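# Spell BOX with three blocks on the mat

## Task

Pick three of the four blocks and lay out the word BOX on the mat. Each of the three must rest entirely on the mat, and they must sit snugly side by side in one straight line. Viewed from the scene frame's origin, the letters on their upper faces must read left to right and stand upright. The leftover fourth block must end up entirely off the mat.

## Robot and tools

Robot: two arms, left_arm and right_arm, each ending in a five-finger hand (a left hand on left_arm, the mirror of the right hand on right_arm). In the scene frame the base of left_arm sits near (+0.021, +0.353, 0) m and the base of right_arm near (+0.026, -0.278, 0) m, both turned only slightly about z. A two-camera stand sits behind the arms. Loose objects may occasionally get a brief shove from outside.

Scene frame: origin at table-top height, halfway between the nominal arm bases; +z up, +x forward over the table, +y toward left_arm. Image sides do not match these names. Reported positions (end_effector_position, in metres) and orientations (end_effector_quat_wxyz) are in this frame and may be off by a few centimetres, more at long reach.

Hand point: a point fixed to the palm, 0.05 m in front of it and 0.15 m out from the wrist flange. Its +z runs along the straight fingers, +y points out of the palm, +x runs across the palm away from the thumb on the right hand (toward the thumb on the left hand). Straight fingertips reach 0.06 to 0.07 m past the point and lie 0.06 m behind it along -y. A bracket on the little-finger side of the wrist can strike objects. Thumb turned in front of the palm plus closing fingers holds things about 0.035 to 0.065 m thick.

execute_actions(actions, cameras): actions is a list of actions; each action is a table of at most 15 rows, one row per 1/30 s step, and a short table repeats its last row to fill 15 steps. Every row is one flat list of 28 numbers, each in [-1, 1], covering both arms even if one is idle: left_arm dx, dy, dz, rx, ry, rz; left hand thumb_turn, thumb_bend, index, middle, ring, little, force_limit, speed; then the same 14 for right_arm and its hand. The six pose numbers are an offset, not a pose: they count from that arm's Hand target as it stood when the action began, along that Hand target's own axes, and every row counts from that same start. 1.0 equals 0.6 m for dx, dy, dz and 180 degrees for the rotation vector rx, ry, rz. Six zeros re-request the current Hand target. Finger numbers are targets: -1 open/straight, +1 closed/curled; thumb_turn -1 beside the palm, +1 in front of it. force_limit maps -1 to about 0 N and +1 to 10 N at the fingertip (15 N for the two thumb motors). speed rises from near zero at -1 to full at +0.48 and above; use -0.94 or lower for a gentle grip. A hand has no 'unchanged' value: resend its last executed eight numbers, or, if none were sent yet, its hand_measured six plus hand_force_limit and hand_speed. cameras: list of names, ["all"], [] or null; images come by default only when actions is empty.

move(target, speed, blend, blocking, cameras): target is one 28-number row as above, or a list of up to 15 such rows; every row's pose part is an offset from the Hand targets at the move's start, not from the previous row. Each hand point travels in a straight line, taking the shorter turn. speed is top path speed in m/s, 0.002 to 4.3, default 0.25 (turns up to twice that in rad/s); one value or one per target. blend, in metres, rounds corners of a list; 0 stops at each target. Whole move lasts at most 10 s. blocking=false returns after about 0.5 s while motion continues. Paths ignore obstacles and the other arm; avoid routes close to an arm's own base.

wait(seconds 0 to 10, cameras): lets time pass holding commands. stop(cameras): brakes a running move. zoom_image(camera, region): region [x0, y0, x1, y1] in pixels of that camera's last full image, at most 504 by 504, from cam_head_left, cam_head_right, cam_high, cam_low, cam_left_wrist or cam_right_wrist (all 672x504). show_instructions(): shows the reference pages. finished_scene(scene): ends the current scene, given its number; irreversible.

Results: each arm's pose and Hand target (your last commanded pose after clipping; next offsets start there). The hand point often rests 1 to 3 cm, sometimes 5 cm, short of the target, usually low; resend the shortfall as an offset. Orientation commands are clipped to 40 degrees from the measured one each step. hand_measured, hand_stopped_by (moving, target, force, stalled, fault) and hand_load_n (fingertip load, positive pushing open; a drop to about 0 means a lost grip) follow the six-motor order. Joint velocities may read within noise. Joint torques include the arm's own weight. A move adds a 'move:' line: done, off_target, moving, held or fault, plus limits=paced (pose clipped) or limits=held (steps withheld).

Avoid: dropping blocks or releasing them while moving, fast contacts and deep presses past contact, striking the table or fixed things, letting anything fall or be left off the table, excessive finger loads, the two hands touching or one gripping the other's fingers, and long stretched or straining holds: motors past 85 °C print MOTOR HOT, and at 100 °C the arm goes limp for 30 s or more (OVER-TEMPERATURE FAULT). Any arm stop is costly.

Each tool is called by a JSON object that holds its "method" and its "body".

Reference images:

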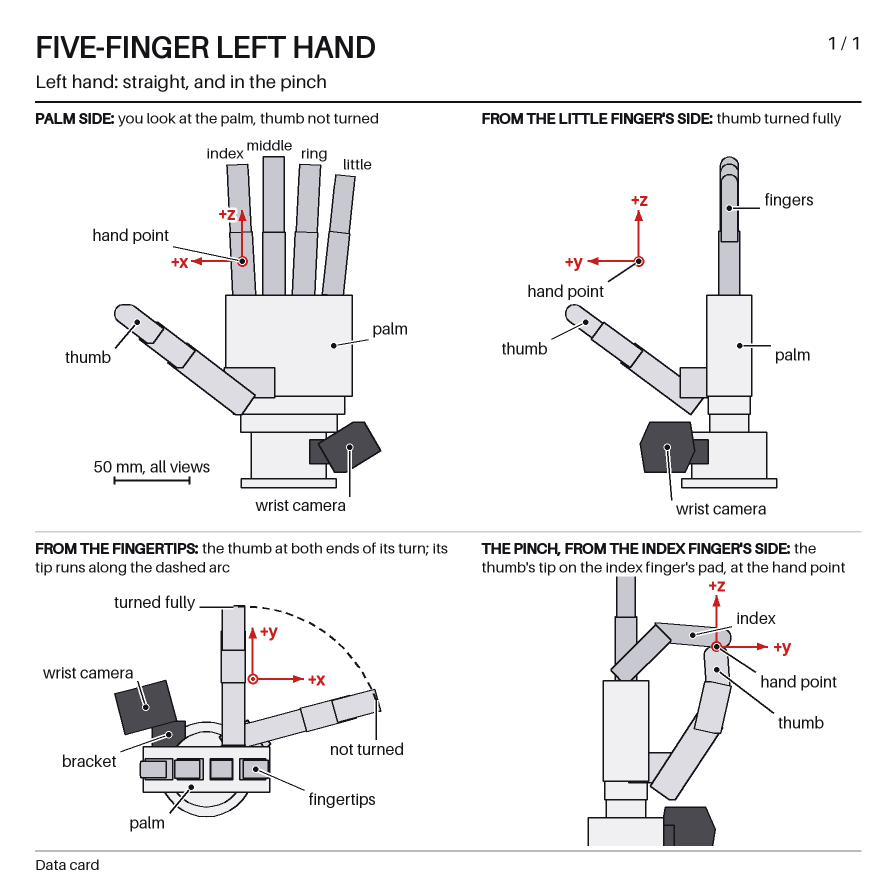

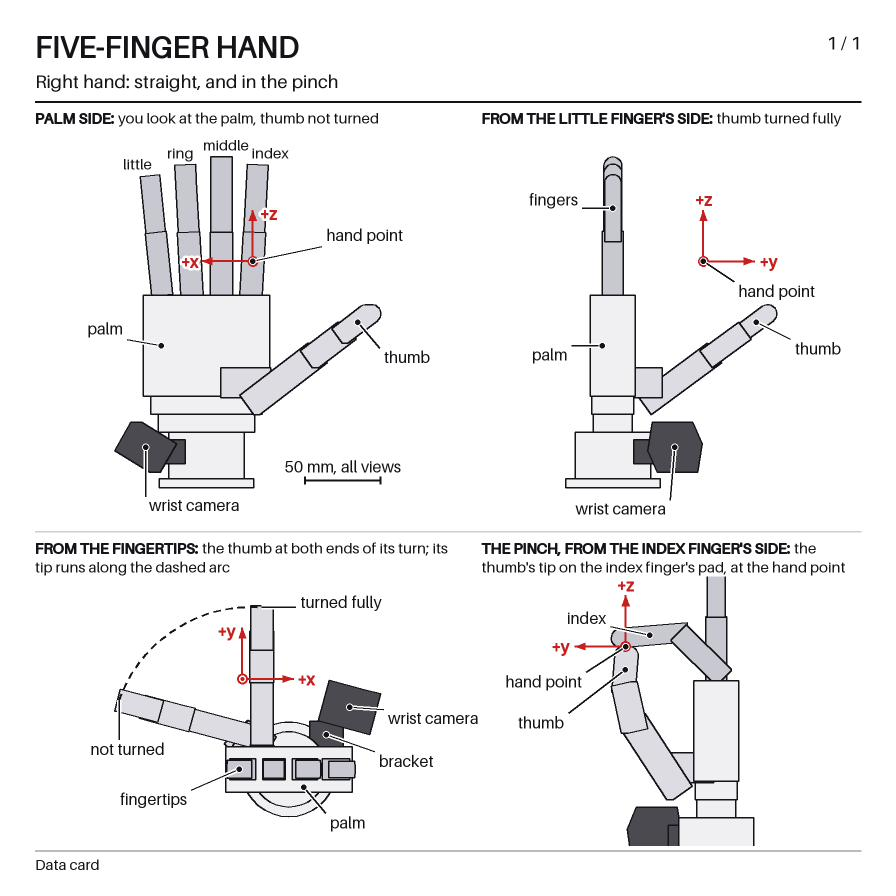

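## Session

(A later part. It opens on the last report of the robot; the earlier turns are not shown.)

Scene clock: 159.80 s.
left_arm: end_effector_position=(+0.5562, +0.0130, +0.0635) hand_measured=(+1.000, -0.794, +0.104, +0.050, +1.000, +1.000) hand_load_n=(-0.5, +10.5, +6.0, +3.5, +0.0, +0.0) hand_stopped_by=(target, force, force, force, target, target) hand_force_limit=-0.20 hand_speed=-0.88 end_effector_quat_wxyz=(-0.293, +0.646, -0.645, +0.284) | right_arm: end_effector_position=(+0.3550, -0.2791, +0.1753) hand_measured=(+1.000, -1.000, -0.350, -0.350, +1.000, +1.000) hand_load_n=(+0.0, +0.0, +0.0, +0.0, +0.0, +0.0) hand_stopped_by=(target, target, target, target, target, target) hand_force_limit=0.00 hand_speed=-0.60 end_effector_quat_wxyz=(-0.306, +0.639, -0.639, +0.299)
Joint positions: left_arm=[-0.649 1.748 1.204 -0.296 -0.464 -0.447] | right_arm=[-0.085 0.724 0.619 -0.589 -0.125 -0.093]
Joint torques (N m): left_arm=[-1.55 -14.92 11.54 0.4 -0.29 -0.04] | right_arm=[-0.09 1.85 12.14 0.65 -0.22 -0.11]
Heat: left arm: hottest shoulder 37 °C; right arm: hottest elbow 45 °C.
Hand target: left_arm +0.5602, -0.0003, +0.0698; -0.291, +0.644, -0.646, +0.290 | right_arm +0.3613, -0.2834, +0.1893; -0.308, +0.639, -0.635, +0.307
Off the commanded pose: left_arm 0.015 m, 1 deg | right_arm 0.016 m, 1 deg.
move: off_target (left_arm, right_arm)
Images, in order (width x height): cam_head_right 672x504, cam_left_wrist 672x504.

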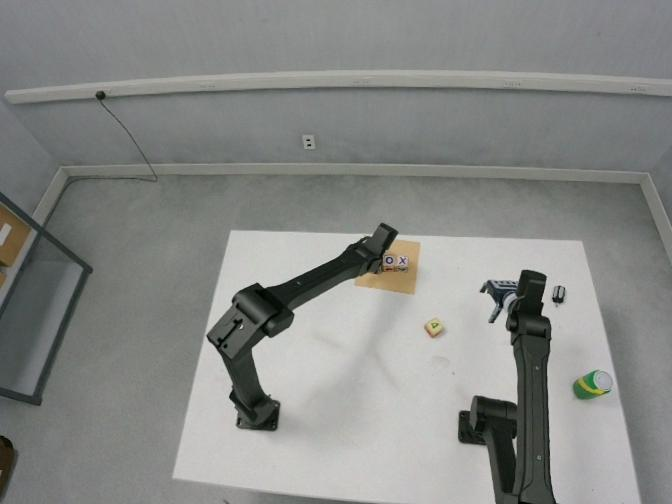

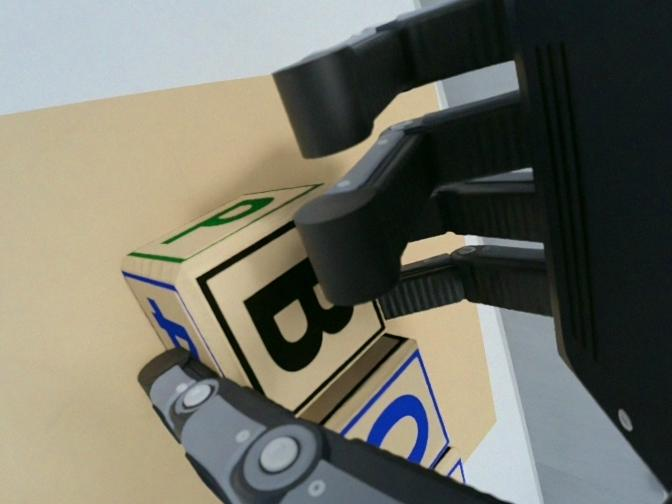

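{"method": "move", "body": {"target": [0.005,-0.0282,0.0018,0,0,0,1,-0.6,0.3,0.3,1,1,-0.2,-0.88,0,0,0,0,0,0,1,-1,-0.35,-0.35,1,1,0,-0.6], "speed": 0.06, "cameras": ["cam_left_wrist","cam_head_right"]}}

{"method": "zoom_image", "body": {"camera": "cam_head_right", "region": [365, 245, 415, 280]}}

Scene clock: 161.00 s.
left_arm: end_effector_position=(+0.5563, +0.0117, +0.0646) hand_measured=(+1.000, -0.794, +0.104, +0.050, +1.000, +1.000) hand_load_n=(-0.5, +10.5, +6.0, +3.5, +0.0, +0.0) hand_stopped_by=(target, force, force, force, target, target) hand_force_limit=-0.20 hand_speed=-0.88 end_effector_quat_wxyz=(-0.290, +0.646, -0.651, +0.274) | right_arm: end_effector_position=(+0.3550, -0.2791, +0.1753) hand_measured=(+1.000, -1.000, -0.350, -0.350, +1.000, +1.000) hand_load_n=(+0.0, +0.0, +0.0, +0.0, +0.0, +0.0) hand_stopped_by=(target, target, target, target, target, target) hand_force_limit=0.00 hand_speed=-0.60 end_effector_quat_wxyz=(-0.306, +0.639, -0.639, +0.299)
Joint positions: left_arm=[-0.649 1.756 1.229 -0.338 -0.459 -0.449] | right_arm=[-0.085 0.724 0.619 -0.589 -0.125 -0.093]
Joint torques (N m): left_arm=[-0.85 -14.97 13.57 0.68 -0.28 0.02] | right_arm=[-0.03 1.85 12.03 0.83 -0.28 -0.06]
Heat: left arm: hottest shoulder 38 °C; right arm: hottest elbow 45 °C.
Hand target: left_arm +0.5723, -0.0033, +0.0818; -0.291, +0.644, -0.646, +0.290 | right_arm +0.3613, -0.2834, +0.1893; -0.308, +0.639, -0.635, +0.307
Off the commanded pose: left_arm 0.028 m, 2 deg | right_arm 0.016 m, 1 deg.
move: off_target (left_arm, right_arm)
Images, in order (width x height): cam_head_right 672x504, cam_left_wrist 672x504.

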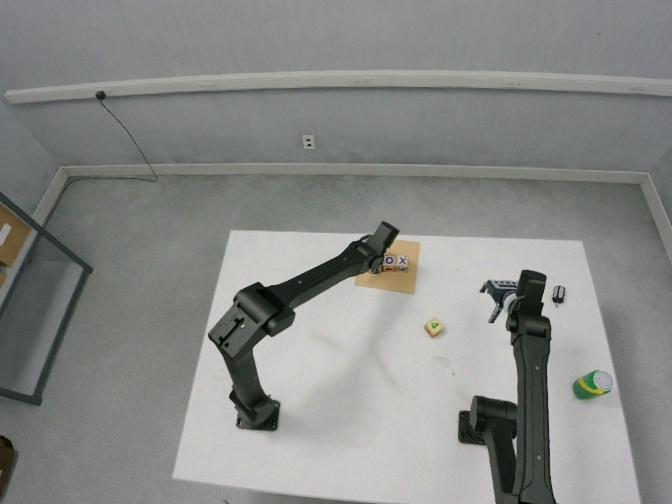

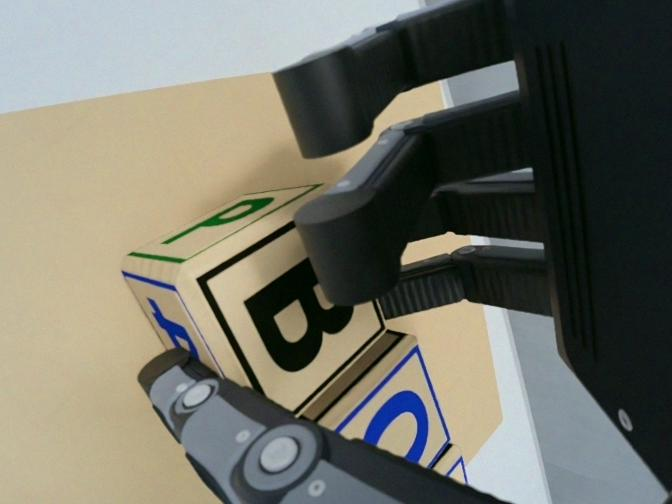

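Scaled by 10.080.

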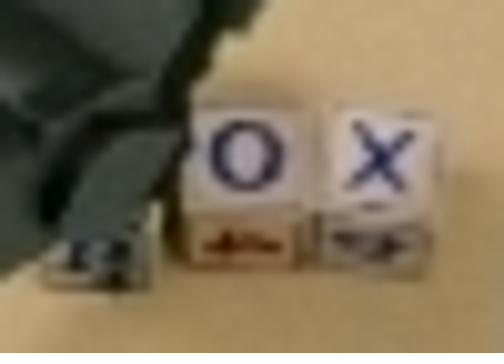

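{"method": "move", "body": {"target": [-0.0033,-0.0182,0.0107,0,0,0,1,-0.6,0.3,0.3,1,1,-0.2,-0.88,0,0,0,0,0,0,1,-1,-0.35,-0.35,1,1,0,-0.6], "speed": 0.06, "cameras": ["cam_left_wrist","cam_head_right"]}}

{"method": "zoom_image", "body": {"camera": "cam_head_right", "region": [365, 245, 415, 280]}}

Scene clock: 162.73 s.
left_arm: end_effector_position=(+0.5636, +0.0057, +0.0684) hand_measured=(+1.000, -0.794, +0.104, +0.050, +1.000, +1.000) hand_load_n=(-0.5, +10.5, +6.0, +3.5, +0.0, +0.0) hand_stopped_by=(target, force, force, force, target, target) hand_force_limit=-0.20 hand_speed=-0.88 end_effector_quat_wxyz=(-0.286, +0.645, -0.652, +0.277) | right_arm: end_effector_position=(+0.3550, -0.2791, +0.1753) hand_measured=(+1.000, -1.000, -0.350, -0.350, +1.000, +1.000) hand_load_n=(+0.0, +0.0, +0.0, +0.0, +0.0, +0.0) hand_stopped_by=(target, target, target, target, target, target) hand_force_limit=0.00 hand_speed=-0.60 end_effector_quat_wxyz=(-0.306, +0.639, -0.639, +0.299)
Joint positions: left_arm=[-0.647 1.77 1.26 -0.349 -0.449 -0.444] | right_arm=[-0.085 0.724 0.619 -0.589 -0.125 -0.093]
Joint torques (N m): left_arm=[0.26 -15.38 13.68 0.72 -0.27 0.09] | right_arm=[0.62 1.32 12.21 0.73 -0.24 -0.08]
Heat: left arm: hottest shoulder 38 °C; right arm: hottest elbow 45 °C.
Hand target: left_arm +0.5842, -0.0014, +0.0856; -0.291, +0.644, -0.646, +0.290 | right_arm +0.3613, -0.2834, +0.1893; -0.308, +0.639, -0.635, +0.307
Off the commanded pose: left_arm 0.028 m, 2 deg | right_arm 0.016 m, 1 deg.
move: off_target (left_arm, right_arm)
Images, in order (width x height): cam_head_right 672x504, cam_left_wrist 672x504.

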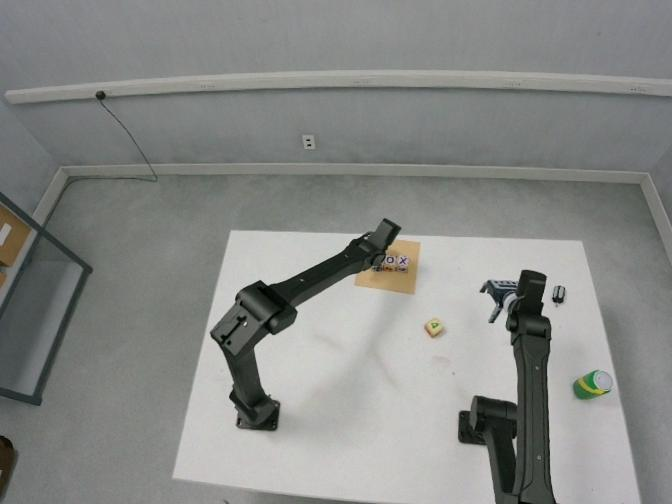

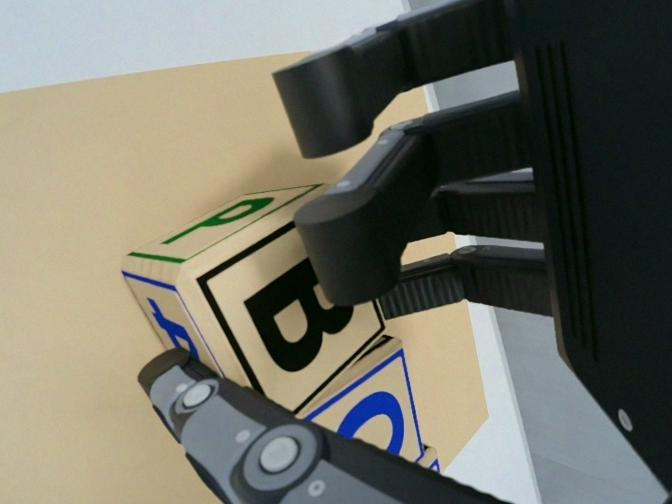

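Scaled by 10.080.

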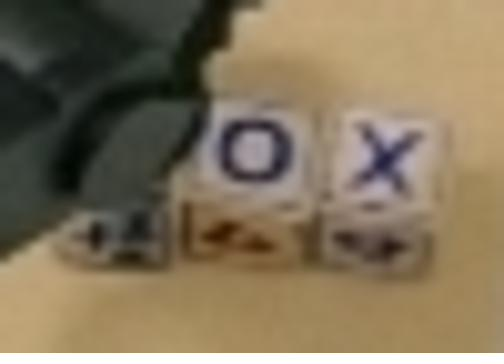

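{"method": "move", "body": {"target": [-0.004,0.053,0.0045,0,0,0,1,-0.6,0.3,0.3,1,1,-0.2,-0.88,0,0,0,0,0,0,1,-1,-0.35,-0.35,1,1,0,-0.6], "speed": 0.06, "cameras": ["cam_left_wrist","cam_head_right"]}}

{"method": "zoom_image", "body": {"camera": "cam_head_right", "region": [365, 245, 415, 280]}}

Scene clock: 164.37 s.
left_arm: end_effector_position=(+0.5660, +0.0056, +0.0655) hand_measured=(+1.000, -0.794, +0.104, +0.050, +1.000, +1.000) hand_load_n=(-0.5, +10.5, +6.0, +3.5, +0.0, +0.0) hand_stopped_by=(target, force, force, force, target, target) hand_force_limit=-0.20 hand_speed=-0.88 end_effector_quat_wxyz=(-0.291, +0.644, -0.646, +0.288) | right_arm: end_effector_position=(+0.3550, -0.2791, +0.1753) hand_measured=(+1.000, -1.000, -0.350, -0.350, +1.000, +1.000) hand_load_n=(+0.0, +0.0, +0.0, +0.0, +0.0, +0.0) hand_stopped_by=(target, target, target, target, target, target) hand_force_limit=0.00 hand_speed=-0.60 end_effector_quat_wxyz=(-0.306, +0.639, -0.639, +0.299)
Joint positions: left_arm=[-0.647 1.771 1.239 -0.302 -0.456 -0.444] | right_arm=[-0.085 0.724 0.619 -0.589 -0.125 -0.093]
Joint torques (N m): left_arm=[-1.03 -15.44 8.5 1.65 -0.44 -0.03] | right_arm=[-0.15 1.67 11.93 0.94 -0.25 -0.12]
Heat: left arm: hottest shoulder 38 °C; right arm: hottest elbow 45 °C.
Hand target: left_arm +0.5652, +0.0011, +0.0600; -0.291, +0.644, -0.646, +0.290 | right_arm +0.3613, -0.2834, +0.1893; -0.308, +0.639, -0.635, +0.307
Off the commanded pose: left_arm 0.007 m, 0 deg | right_arm 0.016 m, 1 deg.
move: off_target (right_arm)
Images, in order (width x height): cam_head_right 672x504, cam_left_wrist 672x504.

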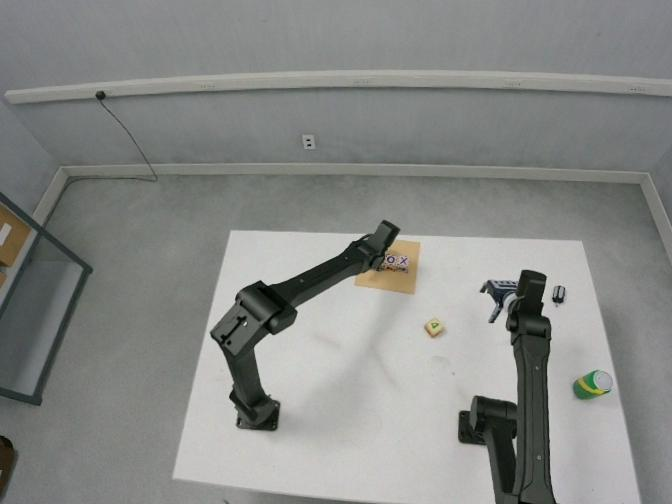

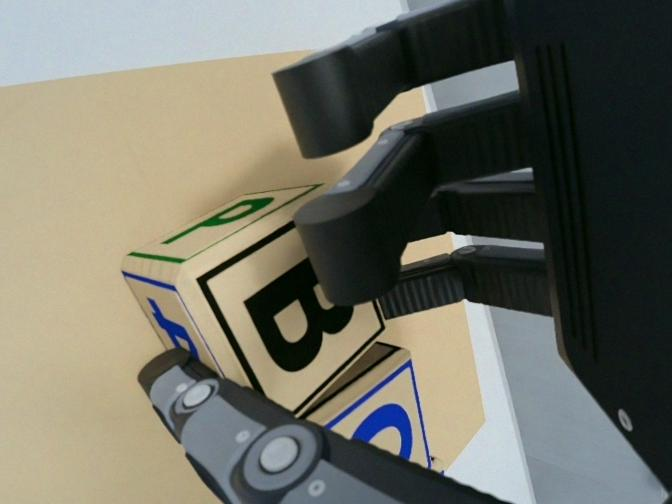

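Scaled by 10.080.

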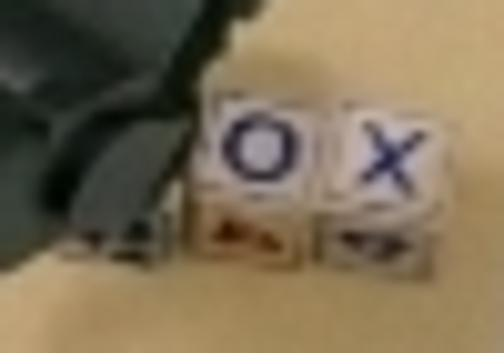

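{"method": "move", "body": {"target": [[0,0,0,0,0,0,1,-1,-0.35,-0.35,1,1,0,-0.6,0,0,0,0,0,0,1,-1,-0.35,-0.35,1,1,0,-0.6],[0,-0.0874,-0.0771,0,0,0,1,-1,-0.35,-0.35,1,1,0,-0.6,0,0,0,0,0,0,1,-1,-0.35,-0.35,1,1,0,-0.6],[0.0583,-0.0874,-0.0771,0,0,0,1,-1,-0.35,-0.35,1,1,0,-0.6,0,0,0,0,0,0,1,-1,-0.35,-0.35,1,1,0,-0.6]], "speed": 0.1, "cameras": ["cam_left_wrist","cam_head_right"]}}

{"method": "zoom_image", "body": {"camera": "cam_head_right", "region": [365, 245, 415, 280]}}

Scene clock: 167.53 s.
left_arm: end_effector_position=(+0.5504, -0.0203, +0.1111) hand_measured=(+1.000, -1.000, -0.350, -0.350, +1.000, +1.000) hand_load_n=(+0.0, +0.0, +0.0, +0.0, +0.0, +0.0) hand_stopped_by=(target, target, target, target, target, target) hand_force_limit=0.00 hand_speed=-0.60 end_effector_quat_wxyz=(-0.290, +0.642, -0.655, +0.273) | right_arm: end_effector_position=(+0.3550, -0.2791, +0.1753) hand_measured=(+1.000, -1.000, -0.350, -0.350, +1.000, +1.000) hand_load_n=(+0.0, +0.0, +0.0, +0.0, +0.0, +0.0) hand_stopped_by=(target, target, target, target, target, target) hand_force_limit=0.00 hand_speed=-0.60 end_effector_quat_wxyz=(-0.306, +0.639, -0.639, +0.299)
Joint positions: left_arm=[-0.702 1.739 1.345 -0.491 -0.489 -0.482] | right_arm=[-0.085 0.724 0.619 -0.589 -0.125 -0.093]
Joint torques (N m): left_arm=[-0.73 -15.21 14.15 0.59 -0.47 -0.05] | right_arm=[-0.15 1.14 12 1.13 -0.21 -0.11]
Heat: left arm: hottest shoulder 38 °C; right arm: hottest elbow 46 °C.
Hand target: left_arm +0.5653, -0.0340, +0.1299; -0.291, +0.644, -0.645, +0.290 | right_arm +0.3613, -0.2834, +0.1893; -0.308, +0.639, -0.635, +0.307
Off the commanded pose: left_arm 0.028 m, 2 deg | right_arm 0.016 m, 1 deg.
move: off_target (left_arm, right_arm)
Images, in order (width x height): cam_head_right 672x504, cam_left_wrist 672x504.

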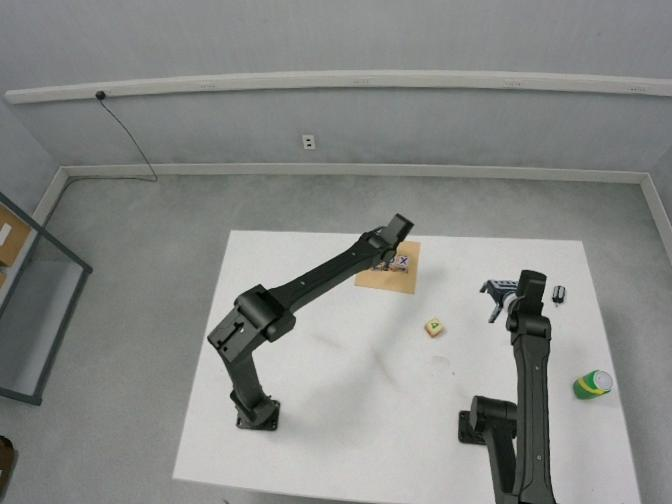

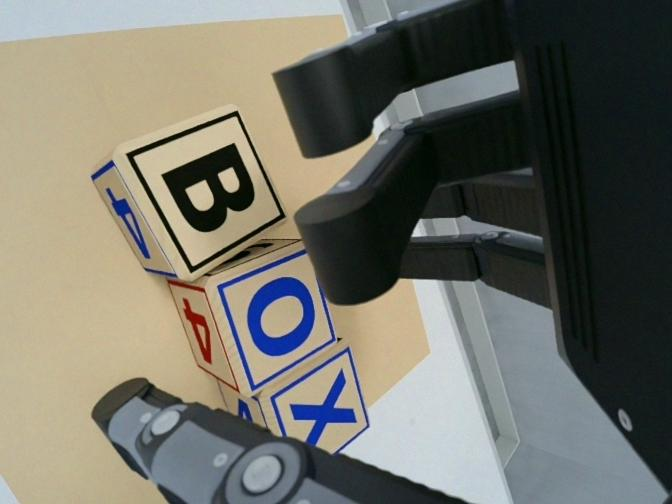

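Scaled by 10.080.

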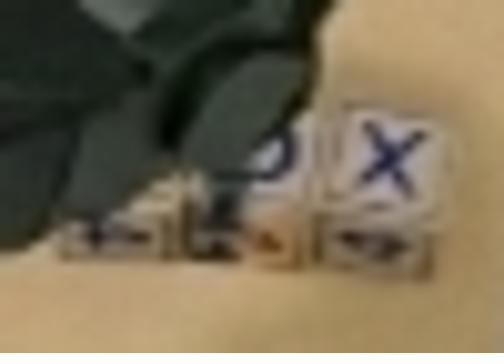

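{"method": "zoom_image", "body": {"camera": "cam_left_wrist", "region": [80, 90, 400, 460]}}

Scaled by 1.362.

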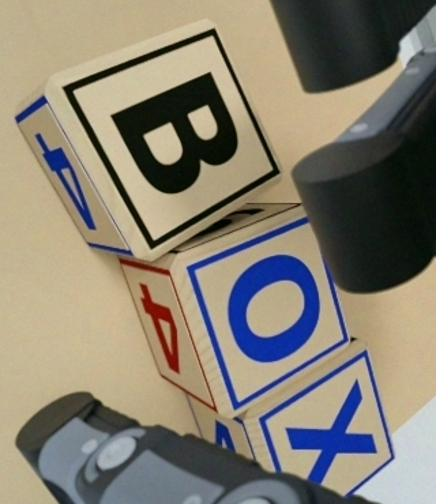

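{"method": "move", "body": {"target": [[0,-0.05,-0.045,0,0,0,1,-1,-0.35,-0.35,1,1,0,-0.6,0,0,0,0,0,0,1,-1,-0.35,-0.35,1,1,0,-0.6],[-0.25,0.048,-0.18,0,0,0,1,-1,-0.35,-0.35,1,1,0,-0.6,0,0,0,0,0,0,1,-1,-0.35,-0.35,1,1,0,-0.6]], "speed": 0.2, "blend": [0.02,0], "cameras": ["cam_high","cam_head_right","cam_head_left","cam_low"]}}

{"method": "zoom_image", "body": {"camera": "cam_head_right", "region": [365, 245, 415, 280]}}

{"method": "zoom_image", "body": {"camera": "cam_high", "region": [260, 205, 360, 300]}}

{"method": "zoom_image", "body": {"camera": "cam_low", "region": [280, 255, 365, 300]}}

Scene clock: 170.67 s.
left_arm: end_effector_position=(+0.4628, +0.1128, +0.1785) hand_measured=(+1.000, -1.000, -0.350, -0.350, +1.000, +1.000) hand_load_n=(+0.0, +0.0, +0.0, +0.0, +0.0, +0.0) hand_stopped_by=(target, target, target, target, target, target) hand_force_limit=0.00 hand_speed=-0.60 end_effector_quat_wxyz=(-0.287, +0.645, -0.648, +0.286) | right_arm: end_effector_position=(+0.3550, -0.2791, +0.1753) hand_measured=(+1.000, -1.000, -0.350, -0.350, +1.000, +1.000) hand_load_n=(+0.0, +0.0, +0.0, +0.0, +0.0, +0.5) hand_stopped_by=(target, target, target, target, target, target) hand_force_limit=0.00 hand_speed=-0.60 end_effector_quat_wxyz=(-0.306, +0.639, -0.639, +0.299)
Joint positions: left_arm=[-0.577 1.285 1.006 -0.537 -0.402 -0.39] | right_arm=[-0.085 0.724 0.619 -0.589 -0.125 -0.093]
Joint torques (N m): left_arm=[0.26 -10.23 9.44 1.59 -0.21 0.09] | right_arm=[0.38 1.49 12.03 0.64 -0.32 -0.07]
Heat: left arm: hottest shoulder 38 °C; right arm: hottest elbow 46 °C.
Hand target: left_arm +0.4656, +0.1161, +0.1800; -0.291, +0.644, -0.646, +0.290 | right_arm +0.3613, -0.2834, +0.1893; -0.308, +0.639, -0.635, +0.307
Off the commanded pose: left_arm 0.005 m, 1 deg | right_arm 0.016 m, 1 deg.
move: off_target (right_arm)
Images, in order (width x height): cam_head_left 672x504, cam_head_right 672x504, cam_high 672x504, cam_low 672x504.

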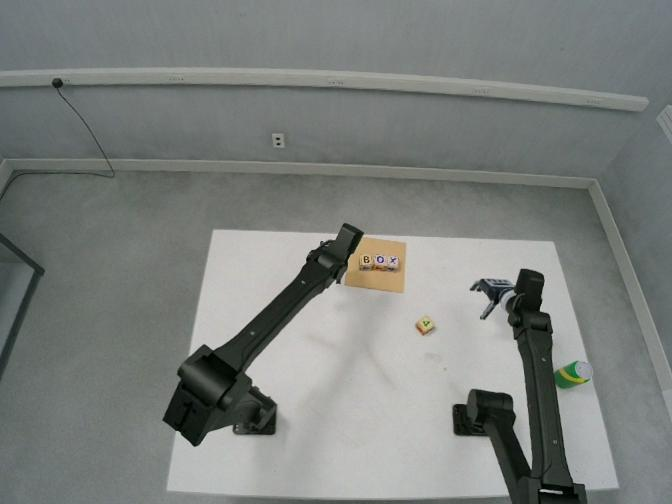

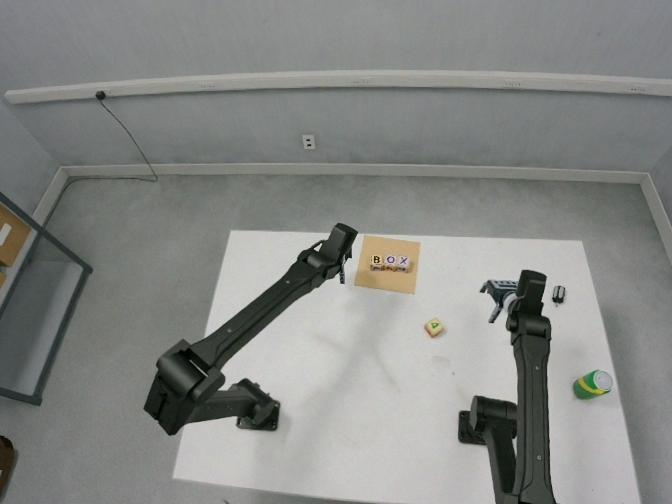

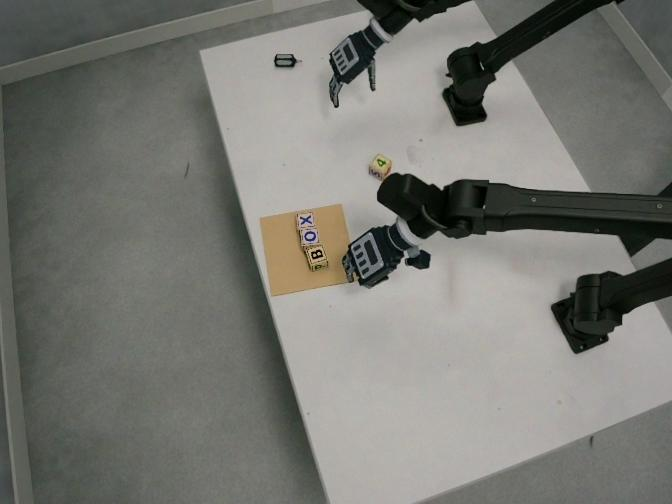

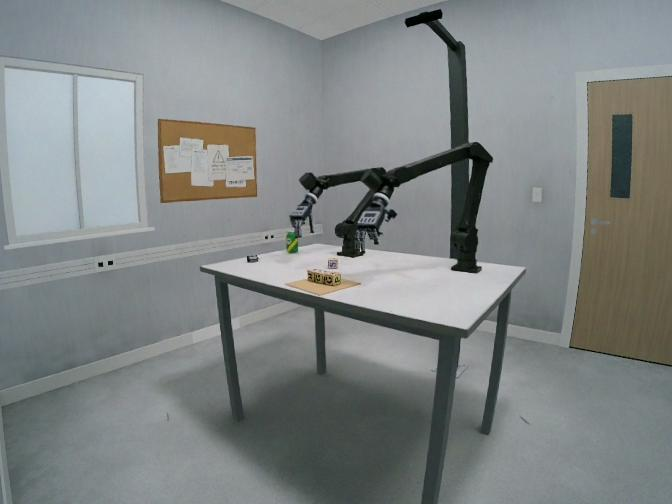

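Scaled by 10.080.

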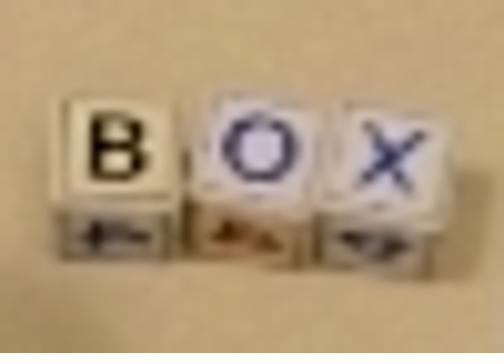

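Scaled by 5.040.

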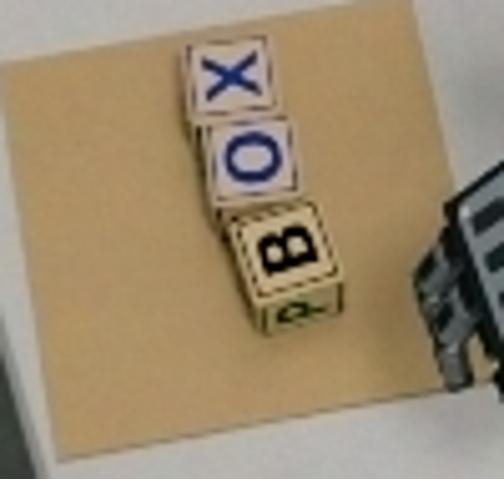

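Scaled by 5.929.

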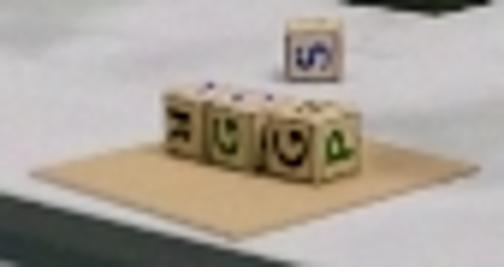

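{"method": "finished_scene", "body": {"scene": 1}}

The scene is finished: the task was done.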